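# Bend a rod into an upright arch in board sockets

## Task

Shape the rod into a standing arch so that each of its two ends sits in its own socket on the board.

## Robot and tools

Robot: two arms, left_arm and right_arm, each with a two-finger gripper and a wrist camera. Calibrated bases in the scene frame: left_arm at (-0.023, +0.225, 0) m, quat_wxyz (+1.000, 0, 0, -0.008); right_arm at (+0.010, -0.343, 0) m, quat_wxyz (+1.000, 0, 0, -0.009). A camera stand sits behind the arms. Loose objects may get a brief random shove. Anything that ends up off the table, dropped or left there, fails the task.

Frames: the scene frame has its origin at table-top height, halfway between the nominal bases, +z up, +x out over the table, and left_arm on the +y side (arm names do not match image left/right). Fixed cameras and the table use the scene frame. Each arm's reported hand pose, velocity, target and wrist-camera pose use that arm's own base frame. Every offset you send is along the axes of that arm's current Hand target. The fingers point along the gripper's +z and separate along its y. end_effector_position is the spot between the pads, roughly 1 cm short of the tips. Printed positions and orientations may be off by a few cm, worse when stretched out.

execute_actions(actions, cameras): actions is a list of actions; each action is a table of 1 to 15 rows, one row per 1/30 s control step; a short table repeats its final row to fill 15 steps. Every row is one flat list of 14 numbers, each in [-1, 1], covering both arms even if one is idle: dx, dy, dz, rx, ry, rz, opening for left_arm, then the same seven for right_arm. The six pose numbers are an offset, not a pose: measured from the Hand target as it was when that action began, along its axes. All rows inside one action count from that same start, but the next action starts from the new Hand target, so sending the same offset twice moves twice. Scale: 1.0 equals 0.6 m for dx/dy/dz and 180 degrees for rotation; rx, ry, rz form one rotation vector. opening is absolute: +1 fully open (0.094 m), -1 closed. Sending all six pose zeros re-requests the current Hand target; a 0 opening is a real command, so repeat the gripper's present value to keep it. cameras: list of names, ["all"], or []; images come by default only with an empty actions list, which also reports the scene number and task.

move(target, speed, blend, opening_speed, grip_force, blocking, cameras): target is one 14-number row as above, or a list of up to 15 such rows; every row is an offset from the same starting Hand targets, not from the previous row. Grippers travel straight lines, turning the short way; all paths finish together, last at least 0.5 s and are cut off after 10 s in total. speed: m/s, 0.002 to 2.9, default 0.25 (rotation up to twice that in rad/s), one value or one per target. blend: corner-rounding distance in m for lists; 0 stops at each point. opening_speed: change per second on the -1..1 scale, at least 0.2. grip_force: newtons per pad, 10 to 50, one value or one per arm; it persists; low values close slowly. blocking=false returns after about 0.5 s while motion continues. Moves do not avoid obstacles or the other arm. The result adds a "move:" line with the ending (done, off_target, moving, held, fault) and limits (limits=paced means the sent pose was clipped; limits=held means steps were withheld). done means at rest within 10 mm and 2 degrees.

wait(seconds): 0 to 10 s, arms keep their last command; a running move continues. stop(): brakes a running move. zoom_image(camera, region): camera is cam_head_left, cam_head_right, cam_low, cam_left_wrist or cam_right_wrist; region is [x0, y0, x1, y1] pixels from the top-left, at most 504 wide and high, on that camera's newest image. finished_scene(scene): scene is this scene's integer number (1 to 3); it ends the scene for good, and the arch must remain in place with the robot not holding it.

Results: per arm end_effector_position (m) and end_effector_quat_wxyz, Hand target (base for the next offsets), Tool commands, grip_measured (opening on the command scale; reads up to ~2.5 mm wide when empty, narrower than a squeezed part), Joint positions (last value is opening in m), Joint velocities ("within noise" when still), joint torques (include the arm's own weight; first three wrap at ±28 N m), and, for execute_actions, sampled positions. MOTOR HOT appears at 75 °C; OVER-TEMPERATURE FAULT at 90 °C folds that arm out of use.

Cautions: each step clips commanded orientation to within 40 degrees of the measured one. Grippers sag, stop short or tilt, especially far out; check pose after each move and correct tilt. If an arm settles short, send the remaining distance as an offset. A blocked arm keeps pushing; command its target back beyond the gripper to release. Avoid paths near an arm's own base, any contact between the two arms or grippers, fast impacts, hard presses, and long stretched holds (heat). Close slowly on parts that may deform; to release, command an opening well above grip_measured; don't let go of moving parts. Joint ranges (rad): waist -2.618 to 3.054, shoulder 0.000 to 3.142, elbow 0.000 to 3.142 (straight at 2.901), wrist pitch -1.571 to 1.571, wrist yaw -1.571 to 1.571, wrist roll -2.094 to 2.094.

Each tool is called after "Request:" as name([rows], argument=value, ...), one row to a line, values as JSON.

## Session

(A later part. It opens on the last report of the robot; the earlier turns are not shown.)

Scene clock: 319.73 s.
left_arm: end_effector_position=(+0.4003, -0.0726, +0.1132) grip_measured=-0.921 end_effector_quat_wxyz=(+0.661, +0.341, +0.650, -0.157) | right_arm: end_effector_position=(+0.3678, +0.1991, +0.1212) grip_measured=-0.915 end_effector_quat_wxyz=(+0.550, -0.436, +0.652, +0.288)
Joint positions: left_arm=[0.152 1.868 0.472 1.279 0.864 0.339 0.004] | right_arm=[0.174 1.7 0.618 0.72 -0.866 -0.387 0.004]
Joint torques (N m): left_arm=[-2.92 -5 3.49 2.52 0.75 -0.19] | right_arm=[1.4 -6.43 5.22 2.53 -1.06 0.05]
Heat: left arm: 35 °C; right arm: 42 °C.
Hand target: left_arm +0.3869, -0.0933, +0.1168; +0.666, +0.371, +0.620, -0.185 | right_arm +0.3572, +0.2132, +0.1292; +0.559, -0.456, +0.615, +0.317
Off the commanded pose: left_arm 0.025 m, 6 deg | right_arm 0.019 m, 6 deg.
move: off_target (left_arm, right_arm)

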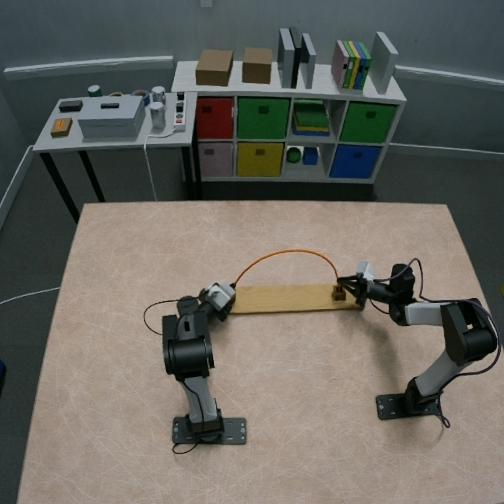

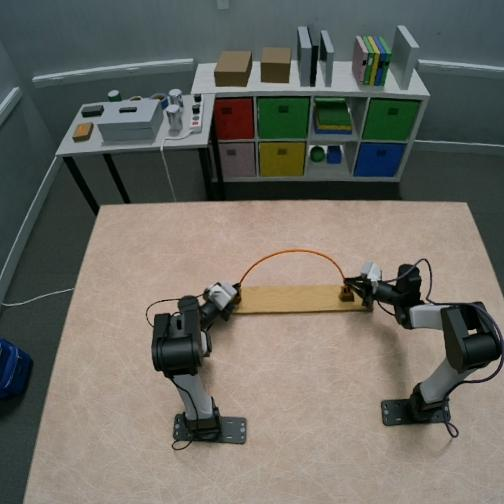

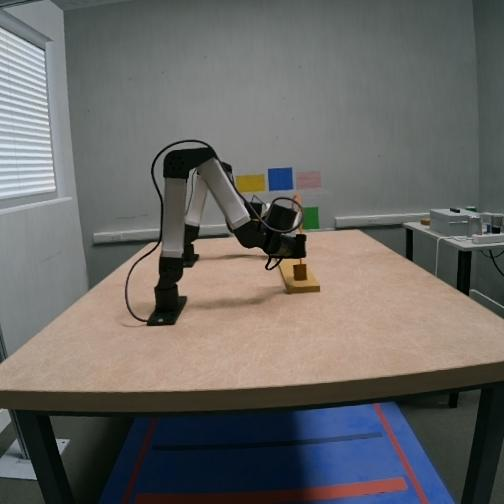

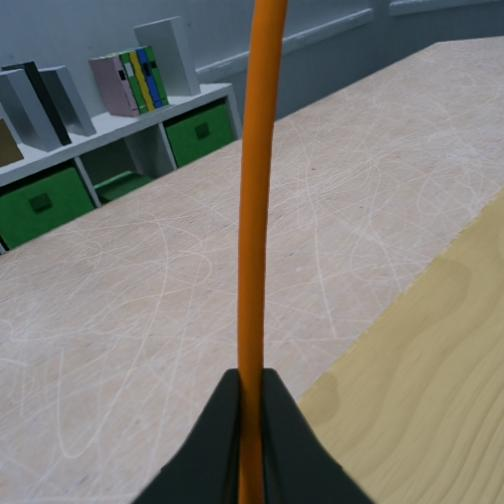

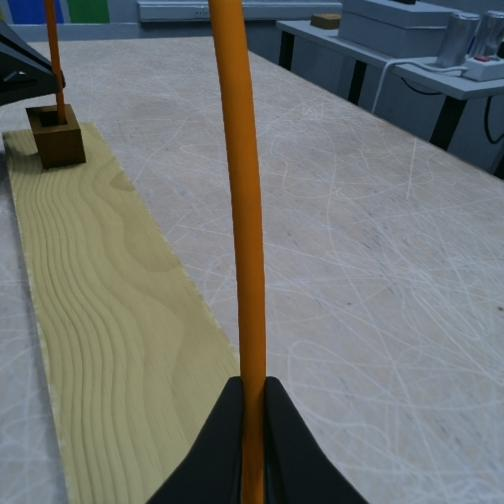

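Request:
move(target=[0.0207, -0.0009, -0.0039, 0, 0, 0, -1, 0.0274, 0.0006, -0.0014, 0, 0, 0, -1], speed=0.06, cameras=["all"])

Request:
zoom_image(camera="cam_right_wrist", region=[0, 60, 140, 200])

Request:
zoom_image(camera="cam_low", region=[240, 180, 340, 300])

Request:
zoom_image(camera="cam_head_right", region=[325, 270, 375, 320])

Scene clock: 328.87 s.
left_arm: end_effector_position=(+0.4019, -0.0726, +0.1106) grip_measured=-0.921 end_effector_quat_wxyz=(+0.674, +0.347, +0.635, -0.148) | right_arm: end_effector_position=(+0.3708, +0.1972, +0.1135) grip_measured=-0.915 end_effector_quat_wxyz=(+0.563, -0.438, +0.641, +0.283)
Joint positions: left_arm=[0.152 1.929 0.472 1.385 0.866 0.339 0.004] | right_arm=[0.166 1.756 0.6 0.829 -0.874 -0.387 0.004]
Joint torques (N m): left_arm=[-1.65 -4.66 2.99 2.15 0.83 -0.2] | right_arm=[0.92 -6.06 4.51 2.27 -1.1 0.03]
Heat: left arm: 35 °C; right arm: 41 °C.
Hand target: left_arm +0.3869, -0.0893, +0.1049; +0.666, +0.371, +0.620, -0.185 | right_arm +0.3571, +0.2093, +0.1132; +0.559, -0.456, +0.615, +0.318
Off the commanded pose: left_arm 0.023 m, 5 deg | right_arm 0.018 m, 5 deg.
move: off_target (left_arm, right_arm)

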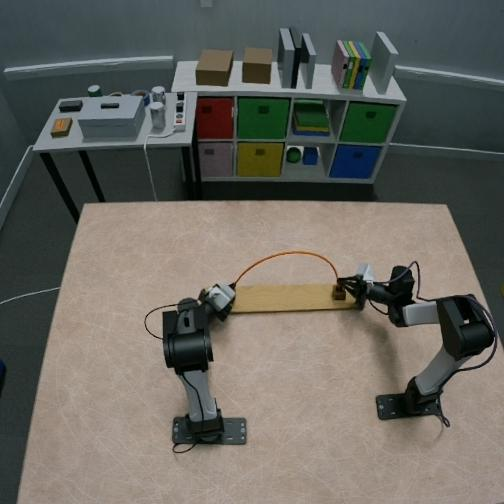

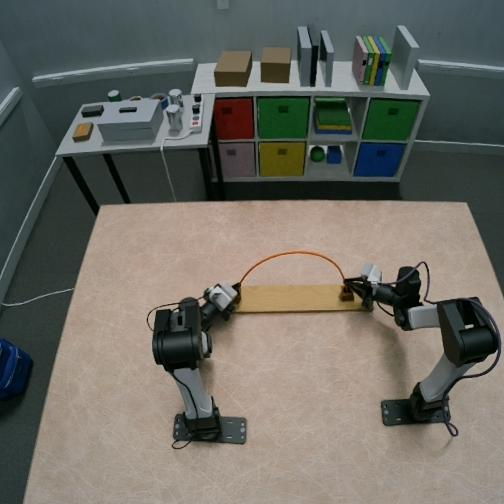

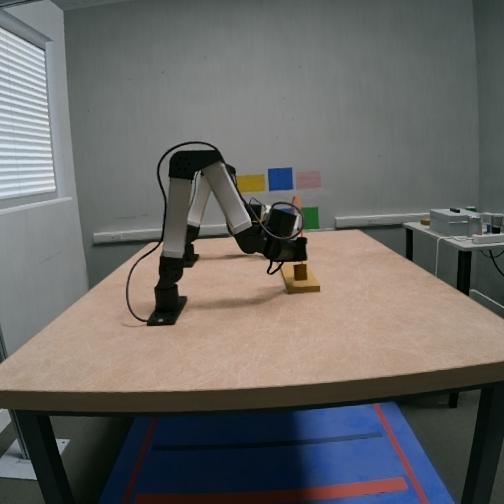

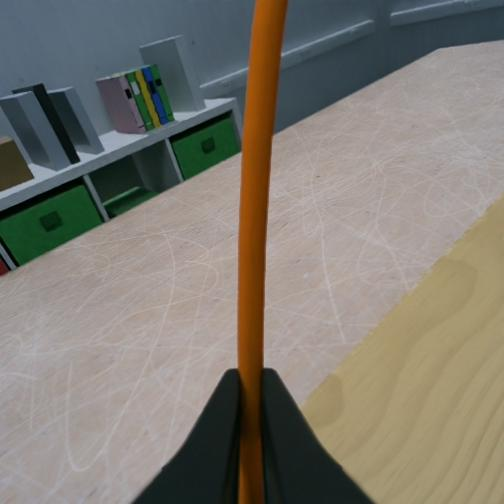

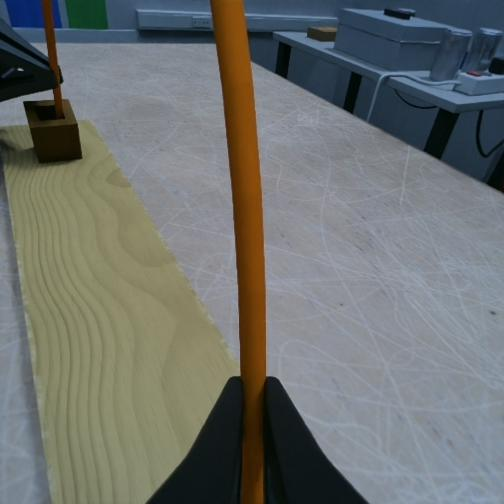

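Scaled by 3.600.

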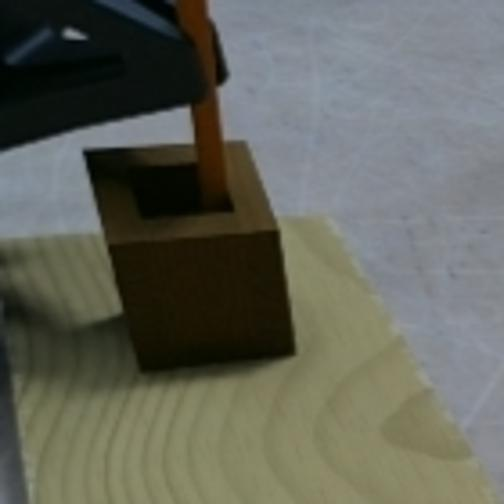

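Scaled by 4.200.

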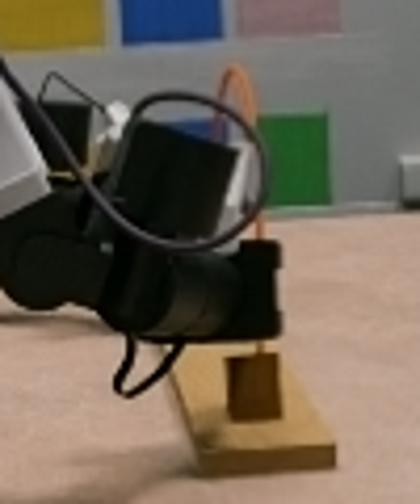

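Scaled by 10.080.

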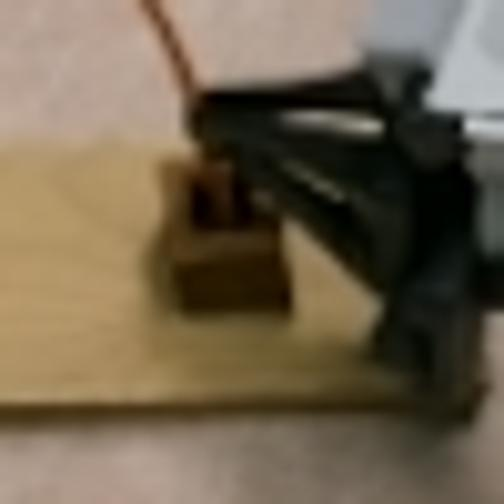

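Request:
move(target=[0.0164, 0.0074, -0.0115, 0, 0, 0, -1, 0.0125, -0.0039, -0.0103, 0, 0, 0, -1], speed=0.05, cameras=["all"])

Request:
zoom_image(camera="cam_right_wrist", region=[0, 60, 140, 200])

Request:
zoom_image(camera="cam_low", region=[240, 180, 340, 300])

Request:
zoom_image(camera="cam_head_right", region=[325, 270, 375, 320])

Scene clock: 344.27 s.
left_arm: end_effector_position=(+0.3988, -0.0676, +0.1105) grip_measured=-0.921 end_effector_quat_wxyz=(+0.685, +0.360, +0.617, -0.144) | right_arm: end_effector_position=(+0.3696, +0.1932, +0.1138) grip_measured=-0.915 end_effector_quat_wxyz=(+0.569, -0.443, +0.629, +0.289)
Joint positions: left_arm=[0.18 1.97 0.472 1.463 0.915 0.348 0.004] | right_arm=[0.145 1.774 0.593 0.873 -0.915 -0.39 0.004]
Joint torques (N m): left_arm=[-1.06 -4.21 3.17 1.76 0.71 -0.22] | right_arm=[0.38 -5.89 4.04 2.04 -0.9 -0.03]
Heat: left arm: 36 °C; right arm: 40 °C.
Hand target: left_arm +0.3869, -0.0793, +0.0969; +0.666, +0.371, +0.620, -0.185 | right_arm +0.3572, +0.2012, +0.1073; +0.559, -0.456, +0.615, +0.317
Off the commanded pose: left_arm 0.022 m, 5 deg | right_arm 0.016 m, 4 deg.
move: off_target (left_arm, right_arm)

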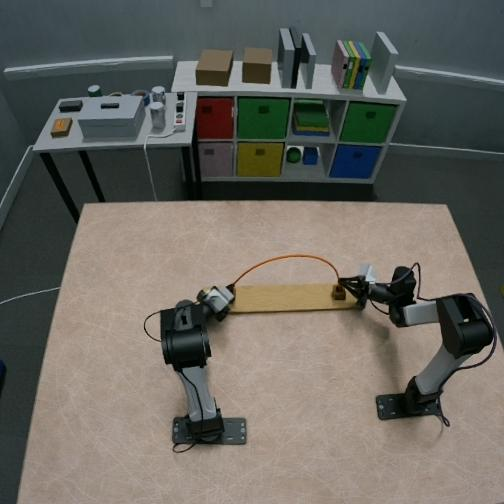

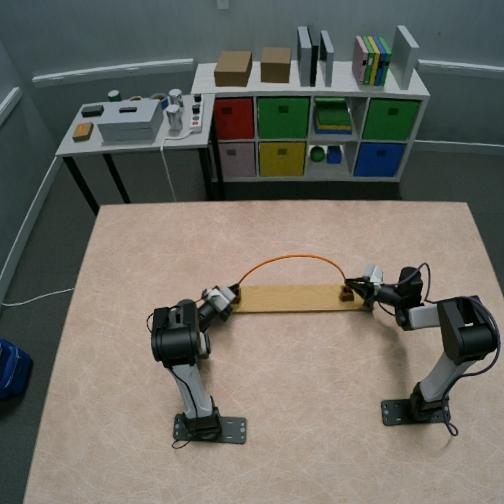

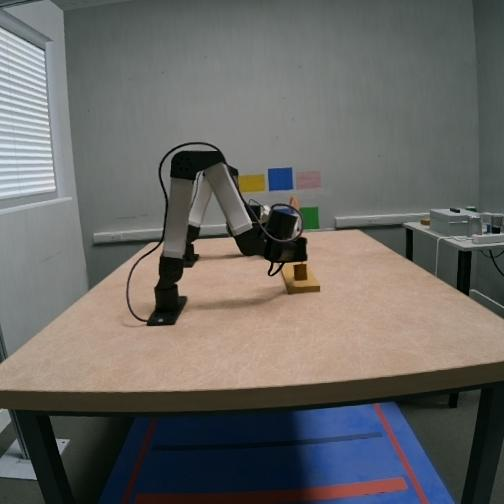

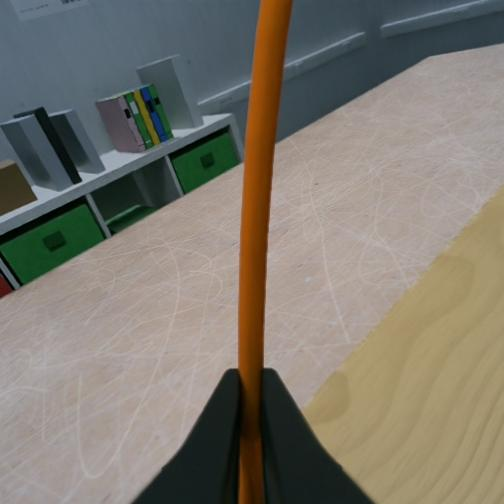

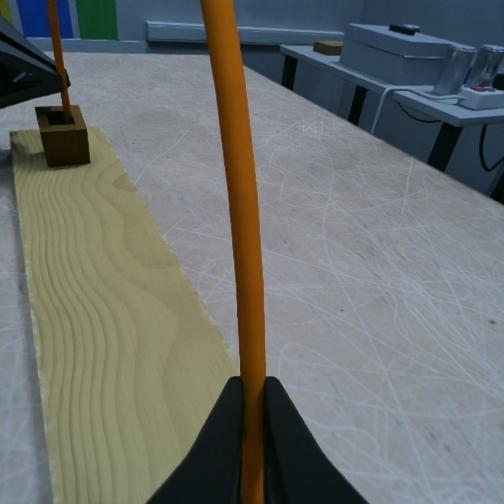

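Scaled by 3.600.

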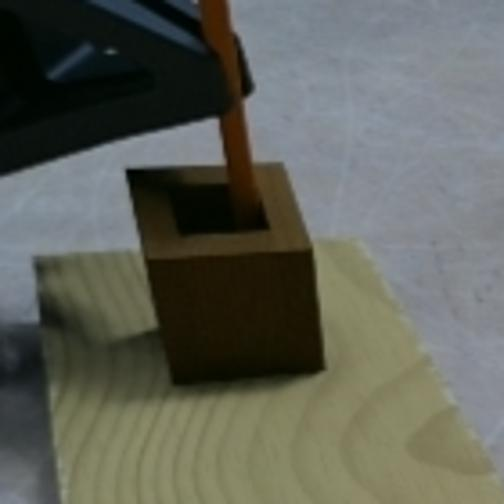

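Scaled by 4.200.

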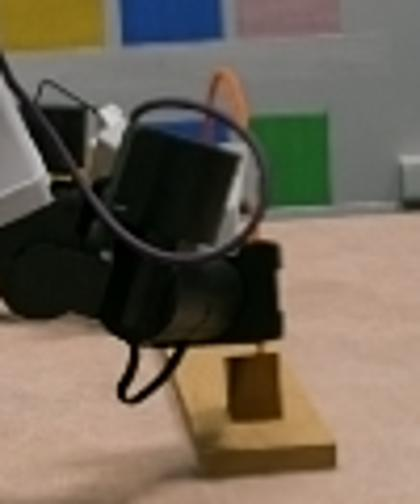

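Scaled by 10.080.

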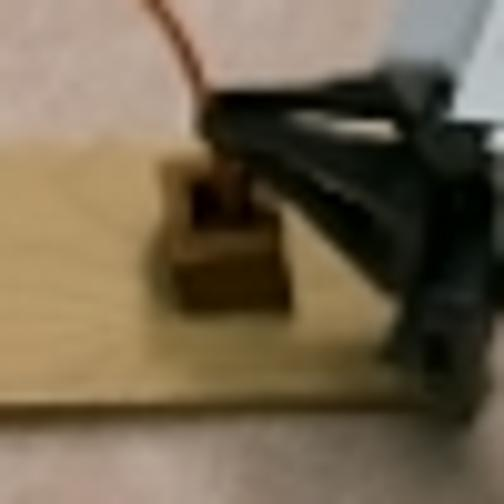

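Request:
move([
  [-0.0028, -0.0088, 0.0096, 0, 0, 0, -1, -0.0021, 0.0038, 0.0090, 0, 0, 0, -1],
  [0.0100, -0.0123, 0.0102, 0, 0, 0, -1, 0.0110, 0.0054, 0.0113, 0, 0, 0, -1],
], speed=0.05, cameras=["all"])

Request:
zoom_image(camera="cam_right_wrist", region=[0, 60, 140, 200])

Request:
zoom_image(camera="cam_low", region=[240, 180, 340, 300])

Request:
zoom_image(camera="cam_head_right", region=[325, 270, 375, 320])

Scene clock: 383.30 s.
left_arm: end_effector_position=(+0.3987, -0.0691, +0.1085) grip_measured=-0.921 end_effector_quat_wxyz=(+0.689, +0.363, +0.611, -0.141) | right_arm: end_effector_position=(+0.3695, +0.1946, +0.1124) grip_measured=-0.915 end_effector_quat_wxyz=(+0.579, -0.449, +0.616, +0.288)
Joint positions: left_arm=[0.176 1.998 0.472 1.509 0.915 0.348 0.004] | right_arm=[0.145 1.806 0.587 0.944 -0.929 -0.39 0.004]
Joint torques (N m): left_arm=[-3.06 -3.29 2.33 1.76 0.42 -0.24] | right_arm=[2.24 -5.41 3.88 1.87 -0.52 0.07]
Heat: left arm: 33 °C; right arm: 39 °C.
Hand target: left_arm +0.3869, -0.0872, +0.0889; +0.666, +0.371, +0.620, -0.184 | right_arm +0.3571, +0.2071, +0.0993; +0.559, -0.456, +0.615, +0.317
Off the commanded pose: left_arm 0.029 m, 6 deg | right_arm 0.022 m, 4 deg.
move: off_target (left_arm, right_arm)

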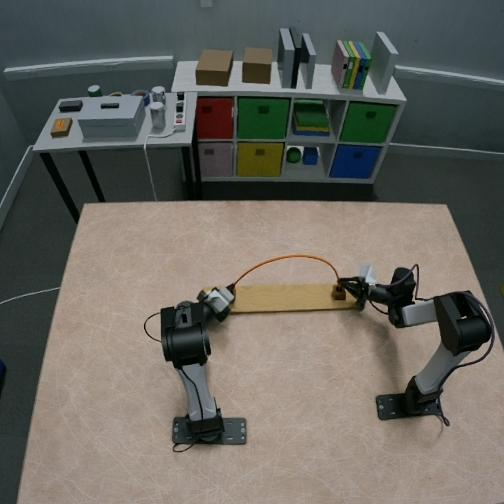

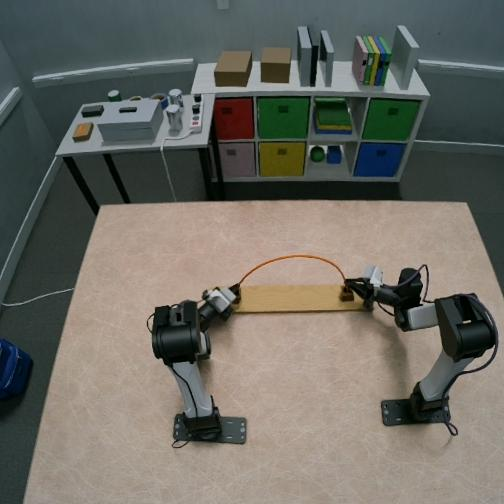

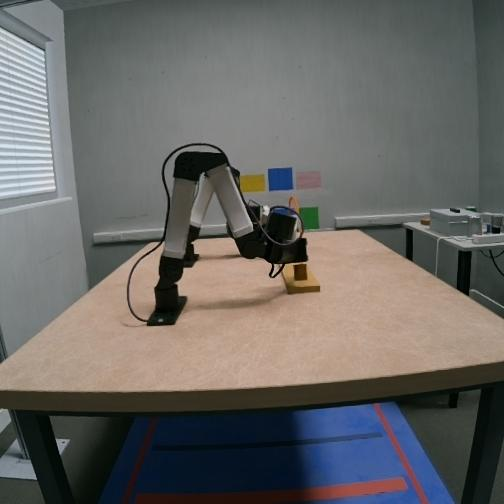

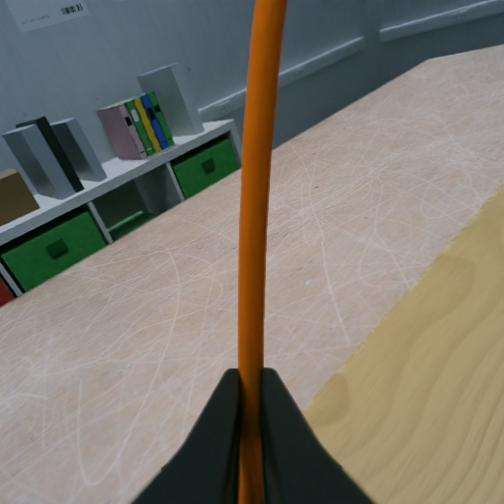

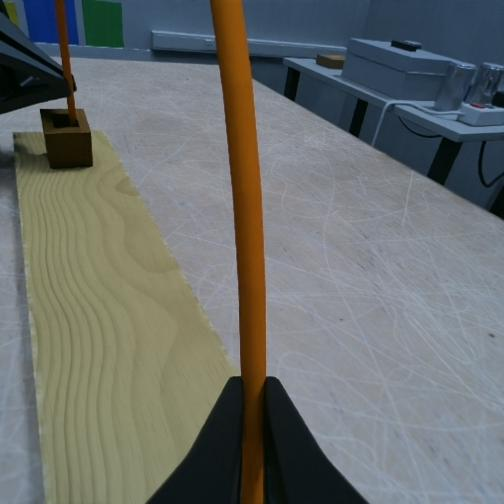

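Scaled by 3.600.

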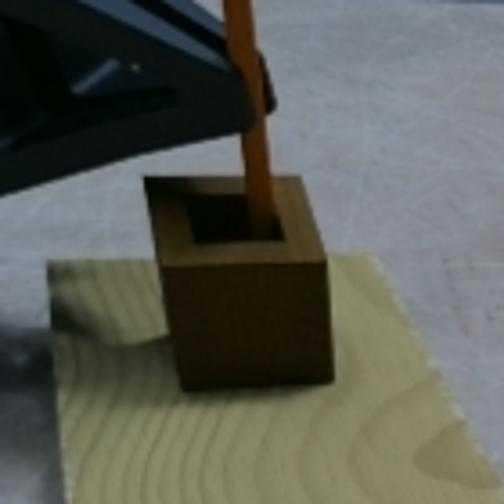

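Scaled by 4.200.

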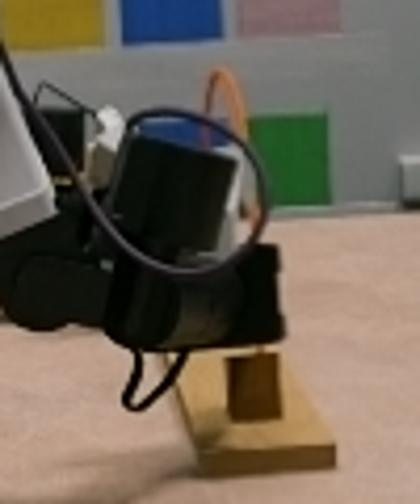

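Scaled by 10.080.

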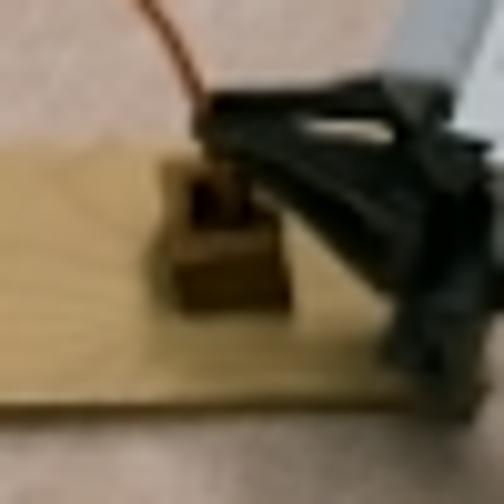

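Request:
move(target=[-0.0139, 0.0138, 0.0085, 0, 0, -0.0333, -1, -0.0094, -0.0088, 0.0016, 0, 0, 0.0111, -1], speed=0.05, cameras=["all"])

Request:
zoom_image(camera="cam_right_wrist", region=[0, 60, 140, 200])

Request:
zoom_image(camera="cam_low", region=[240, 180, 340, 300])

Request:
zoom_image(camera="cam_head_right", region=[325, 270, 375, 320])

Scene clock: 401.93 s.
left_arm: end_effector_position=(+0.4005, -0.0684, +0.1100) grip_measured=-0.921 end_effector_quat_wxyz=(+0.684, +0.336, +0.625, -0.169) | right_arm: end_effector_position=(+0.3695, +0.1946, +0.1124) grip_measured=-0.915 end_effector_quat_wxyz=(+0.576, -0.441, +0.622, +0.296)
Joint positions: left_arm=[0.176 1.998 0.478 1.509 0.912 0.259 0.004] | right_arm=[0.145 1.806 0.587 0.944 -0.929 -0.366 0.004]
Joint torques (N m): left_arm=[-3.45 -6.19 4.64 1.16 0.39 -0.47] | right_arm=[2.03 -6.46 6.31 1.54 -0.53 0.16]
Heat: left arm: 32 °C; right arm: 38 °C.
Hand target: left_arm +0.3949, -0.0873, +0.0989; +0.655, +0.338, +0.639, -0.219 | right_arm +0.3621, +0.2072, +0.1052; +0.553, -0.445, +0.623, +0.327
Off the commanded pose: left_arm 0.023 m, 7 deg | right_arm 0.016 m, 4 deg.
move: off_target (left_arm, right_arm)

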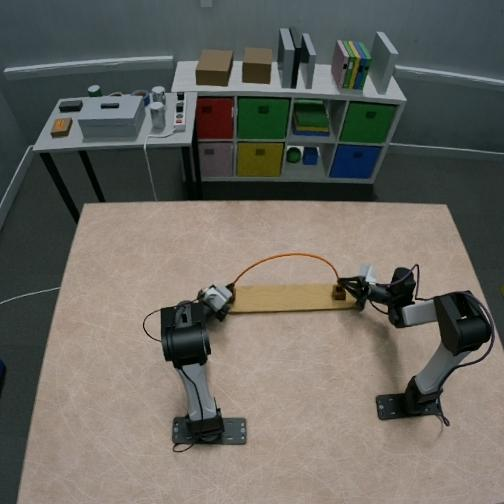

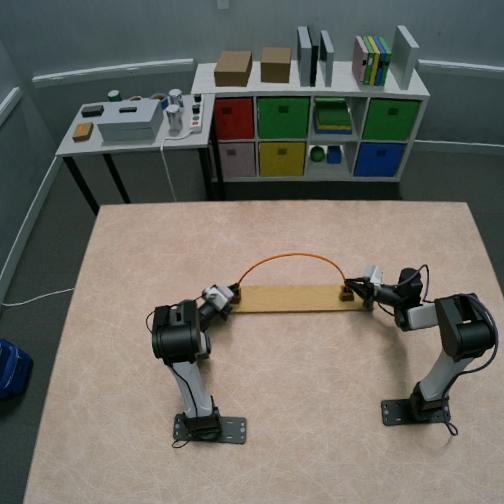

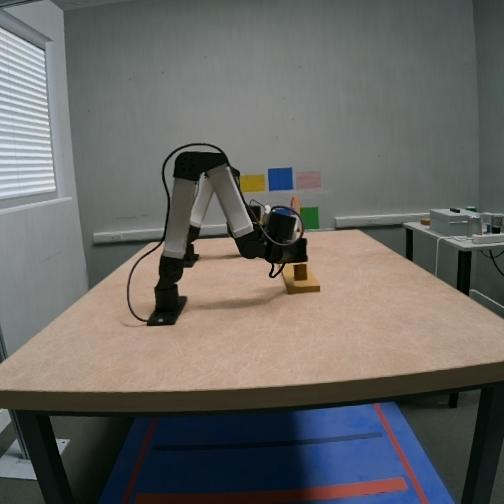

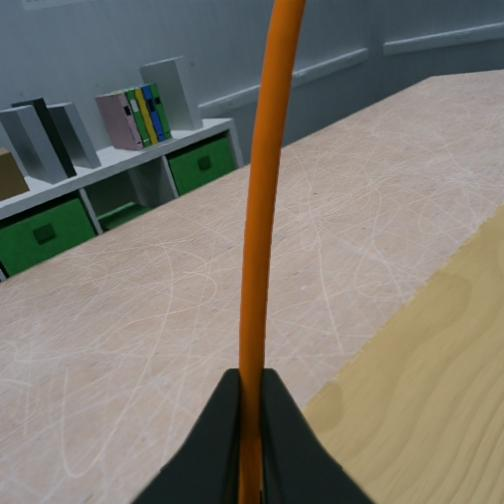

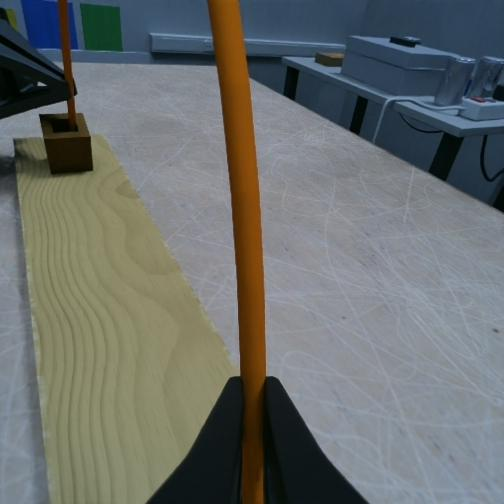

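Scaled by 3.600.

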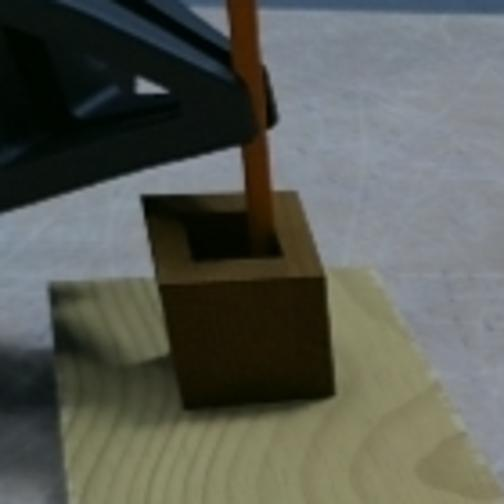

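Scaled by 4.200.

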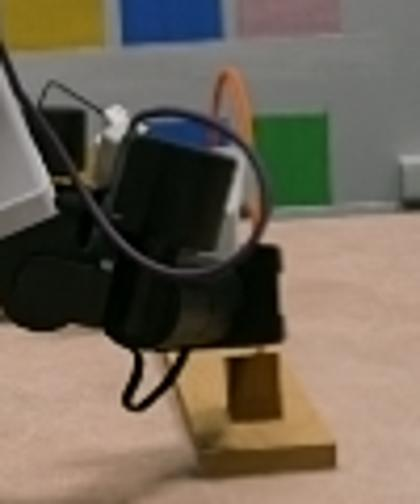

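Scaled by 10.080.

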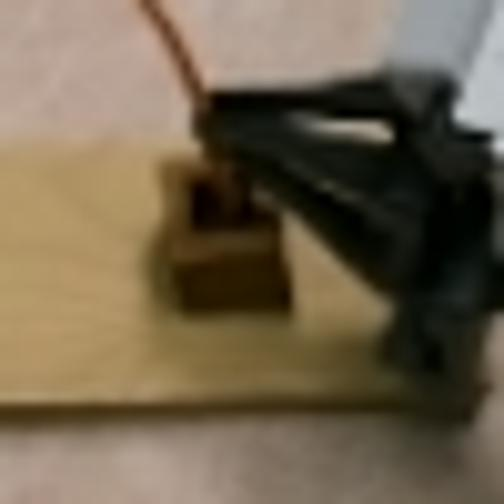

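Request:
move(target=[-0.0035, 0.0085, 0.0045, 0, 0, -0.0111, -1, -0.0065, -0.0100, 0.0033, 0, 0, 0.0194, -1], speed=0.05, cameras=["all"])

Request:
zoom_image(camera="cam_right_wrist", region=[0, 60, 140, 200])

Request:
zoom_image(camera="cam_low", region=[240, 180, 340, 300])

Request:
zoom_image(camera="cam_head_right", region=[325, 270, 375, 320])

Scene clock: 411.40 s.
left_arm: end_effector_position=(+0.4039, -0.0676, +0.1109) grip_measured=-0.921 end_effector_quat_wxyz=(+0.680, +0.322, +0.632, -0.183) | right_arm: end_effector_position=(+0.3728, +0.1950, +0.1144) grip_measured=-0.915 end_effector_quat_wxyz=(+0.567, -0.423, +0.635, +0.312)
Joint positions: left_arm=[0.176 1.998 0.491 1.495 0.91 0.218 0.004] | right_arm=[0.145 1.806 0.602 0.928 -0.928 -0.307 0.004]
Joint torques (N m): left_arm=[-3.4 -6.57 5.52 1.09 0.41 -0.42] | right_arm=[1.81 -6.42 7.73 1.42 -0.56 0.19]
Heat: left arm: 33 °C; right arm: 38 °C.
Hand target: left_arm +0.4002, -0.0861, +0.1016; +0.651, +0.327, +0.645, -0.231 | right_arm +0.3684, +0.2074, +0.1093; +0.543, -0.426, +0.636, +0.344
Off the commanded pose: left_arm 0.021 m, 7 deg | right_arm 0.014 m, 5 deg.
move: off_target (left_arm, right_arm)

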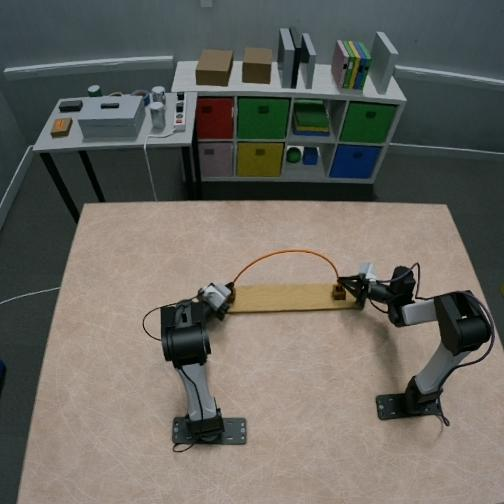

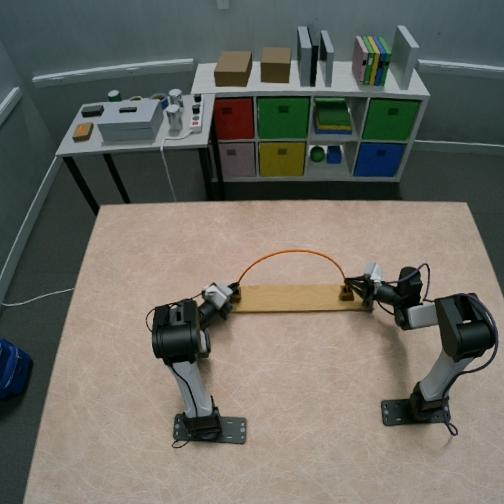

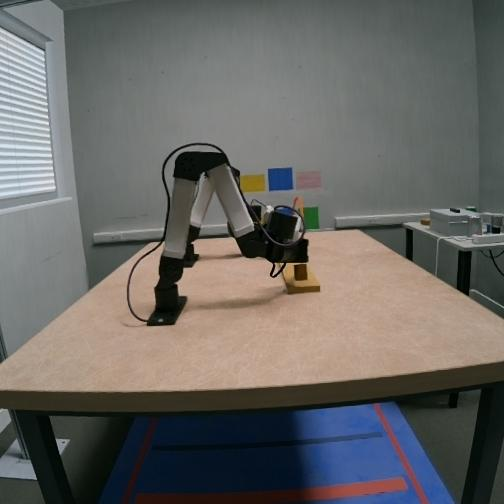

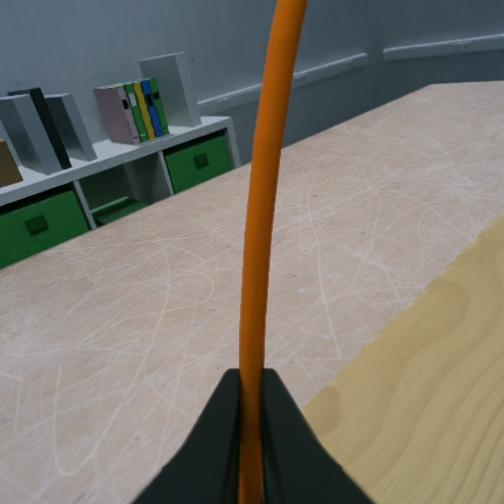

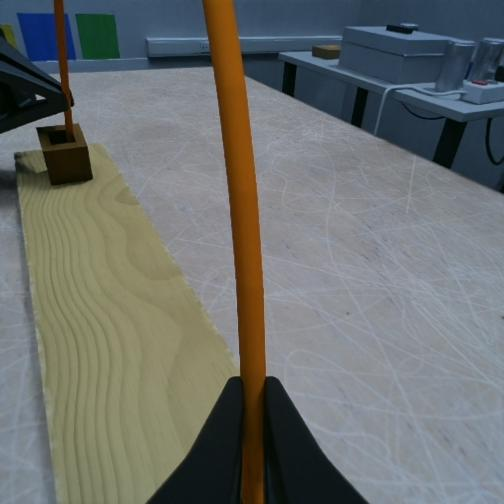

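Scaled by 3.600.

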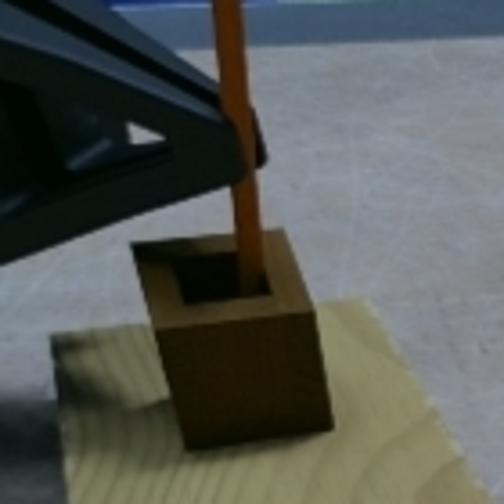

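Scaled by 4.200.

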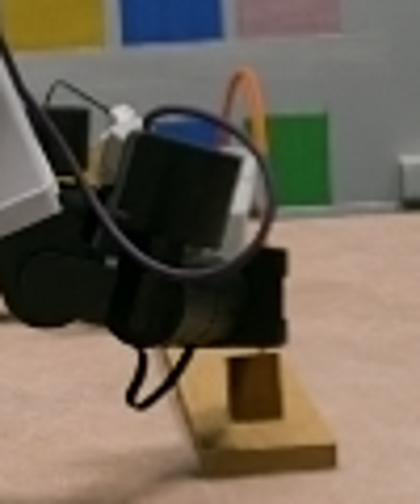

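Scaled by 10.080.

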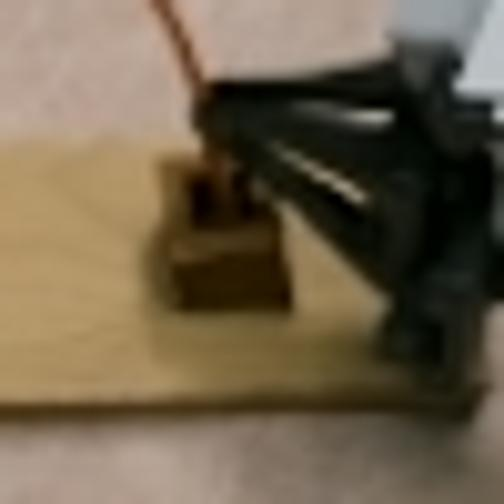

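Request:
move(target=[0.0025, 0.0173, -0.0063, 0, 0, 0, -1, 0.0019, -0.0114, -0.0094, 0, 0, 0, -1], speed=0.05, cameras=["all"])

Request:
zoom_image(camera="cam_right_wrist", region=[0, 60, 140, 200])

Request:
zoom_image(camera="cam_low", region=[240, 180, 340, 300])

Request:
zoom_image(camera="cam_head_right", region=[325, 270, 375, 320])

Scene clock: 431.33 s.
left_arm: end_effector_position=(+0.4095, -0.0658, +0.1119) grip_measured=-0.921 end_effector_quat_wxyz=(+0.678, +0.321, +0.634, -0.186) | right_arm: end_effector_position=(+0.3785, +0.1910, +0.1151) grip_measured=-0.915 end_effector_quat_wxyz=(+0.569, -0.419, +0.637, +0.309)
Joint positions: left_arm=[0.18 1.998 0.517 1.465 0.915 0.215 0.004] | right_arm=[0.132 1.814 0.617 0.922 -0.929 -0.307 0.004]
Joint torques (N m): left_arm=[-1.13 -5.82 6.01 1.18 0.67 -0.35] | right_arm=[0.29 -6.72 7.5 1.34 -0.86 0.09]
Heat: left arm: 34 °C; right arm: 38 °C.
Hand target: left_arm +0.4052, -0.0762, +0.1017; +0.651, +0.327, +0.645, -0.231 | right_arm +0.3723, +0.1994, +0.1092; +0.543, -0.426, +0.637, +0.344
Off the commanded pose: left_arm 0.015 m, 6 deg | right_arm 0.012 m, 5 deg.
move: off_target (left_arm, right_arm)

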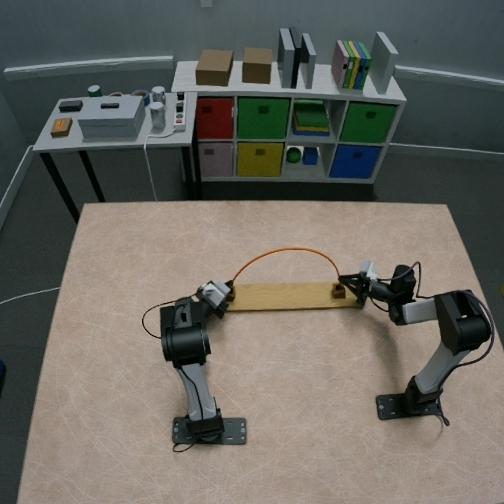

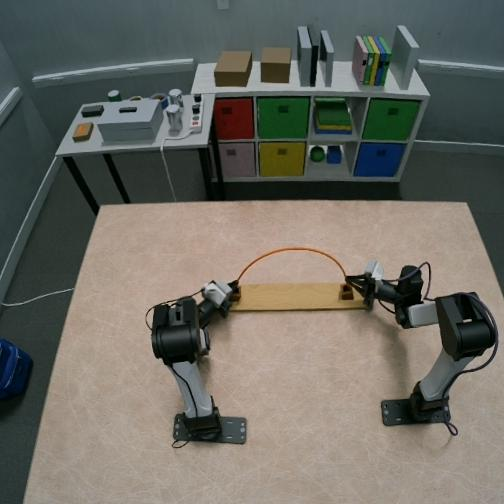

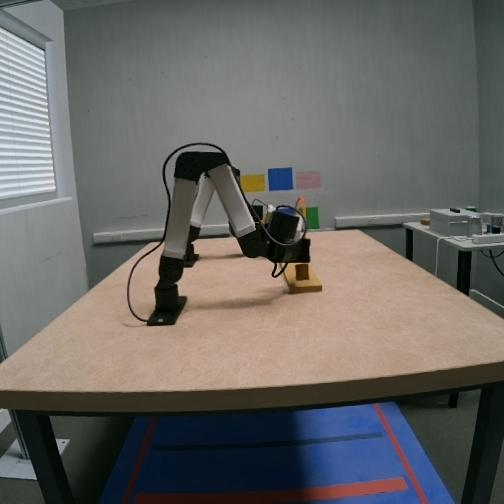

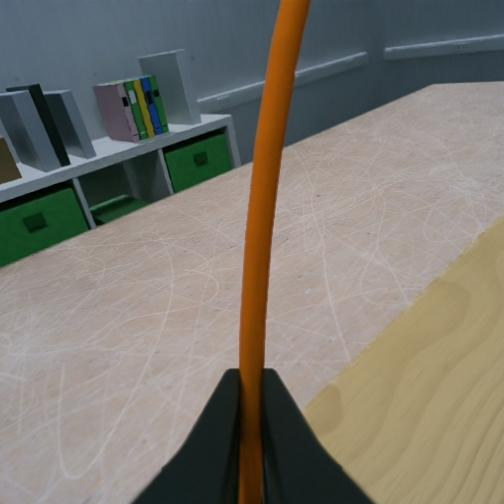

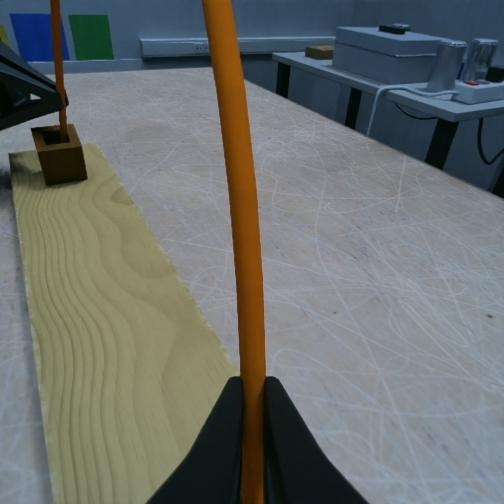

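Scaled by 3.600.

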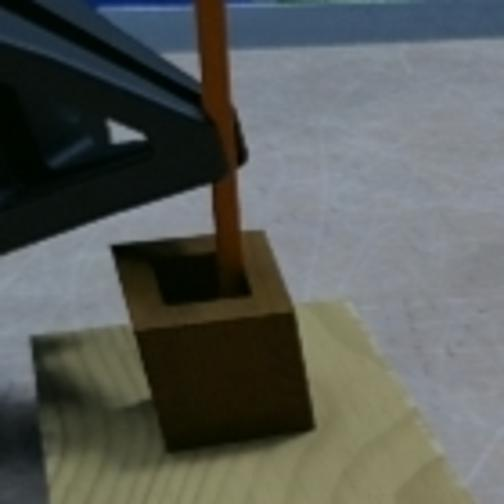

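Scaled by 4.200.

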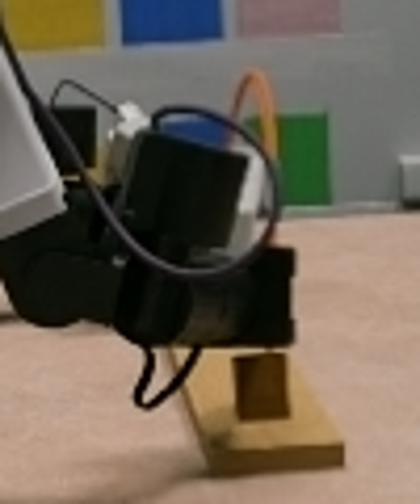

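Scaled by 10.080.

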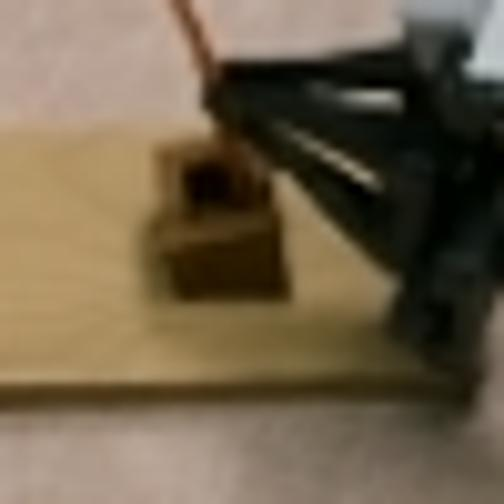

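Request:
move(target=[0, 0, 0, 0, 0, 0, -1, 0, 0, 0, 0, 0, -0.0167, -1], speed=0.05, cameras=["all"])

Request:
zoom_image(camera="cam_right_wrist", region=[0, 60, 140, 200])

Request:
zoom_image(camera="cam_low", region=[240, 180, 340, 300])

Request:
zoom_image(camera="cam_head_right", region=[325, 270, 375, 320])

Scene clock: 443.97 s.
left_arm: end_effector_position=(+0.4095, -0.0658, +0.1119) grip_measured=-0.921 end_effector_quat_wxyz=(+0.678, +0.321, +0.634, -0.186) | right_arm: end_effector_position=(+0.3778, +0.1914, +0.1150) grip_measured=-0.915 end_effector_quat_wxyz=(+0.573, -0.431, +0.629, +0.301)
Joint positions: left_arm=[0.18 1.998 0.517 1.465 0.915 0.215 0.004] | right_arm=[0.132 1.814 0.617 0.921 -0.934 -0.343 0.004]
Joint torques (N m): left_arm=[-1.06 -5.79 6 1.18 0.66 -0.36] | right_arm=[0.29 -6.63 7.53 1.36 -0.81 -0.06]
Heat: left arm: 34 °C; right arm: 37 °C.
Hand target: left_arm +0.4052, -0.0762, +0.1017; +0.651, +0.327, +0.645, -0.231 | right_arm +0.3723, +0.1994, +0.1092; +0.552, -0.443, +0.625, +0.330
Off the commanded pose: left_arm 0.015 m, 6 deg | right_arm 0.011 m, 4 deg.
move: off_target (left_arm, right_arm)

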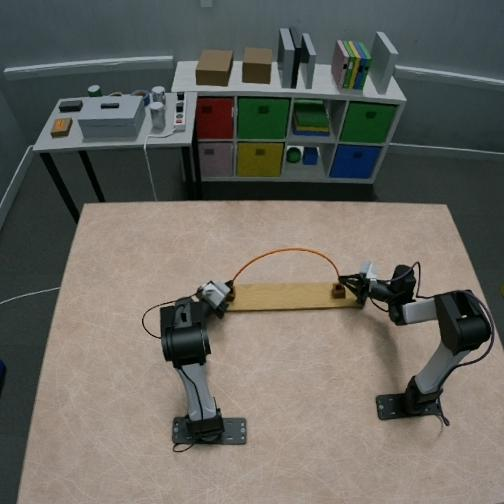

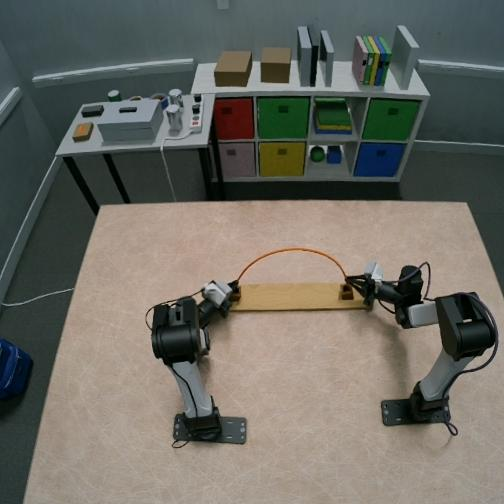

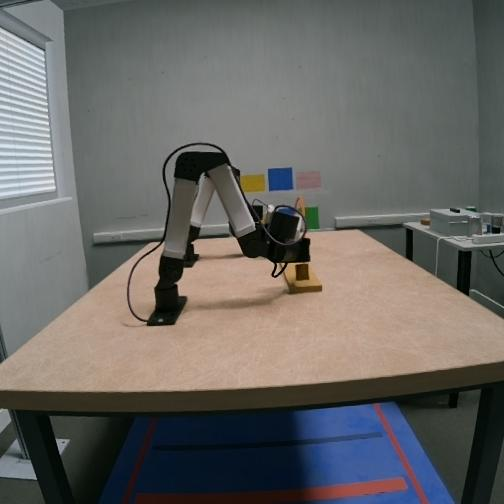

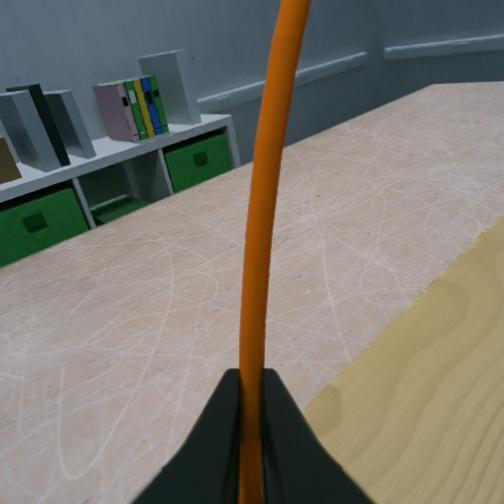

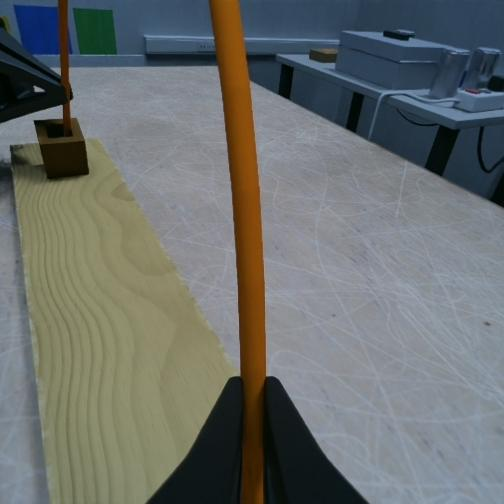

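Scaled by 3.600.

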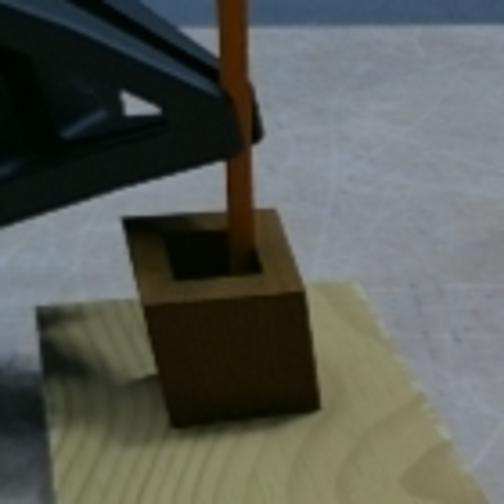

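Scaled by 4.200.

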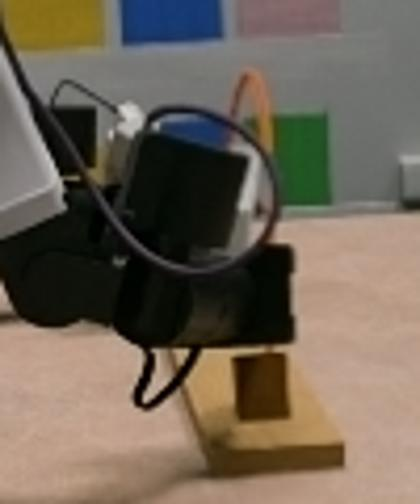

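Scaled by 10.080.

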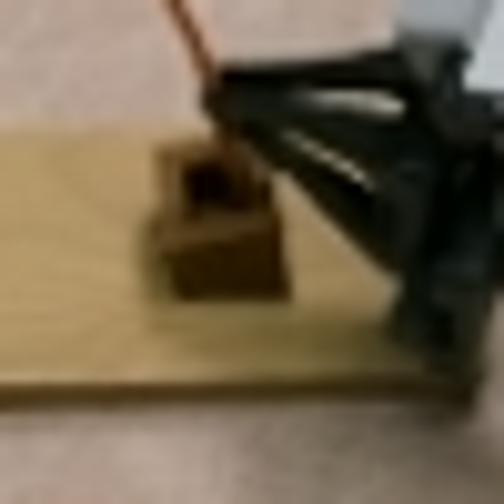

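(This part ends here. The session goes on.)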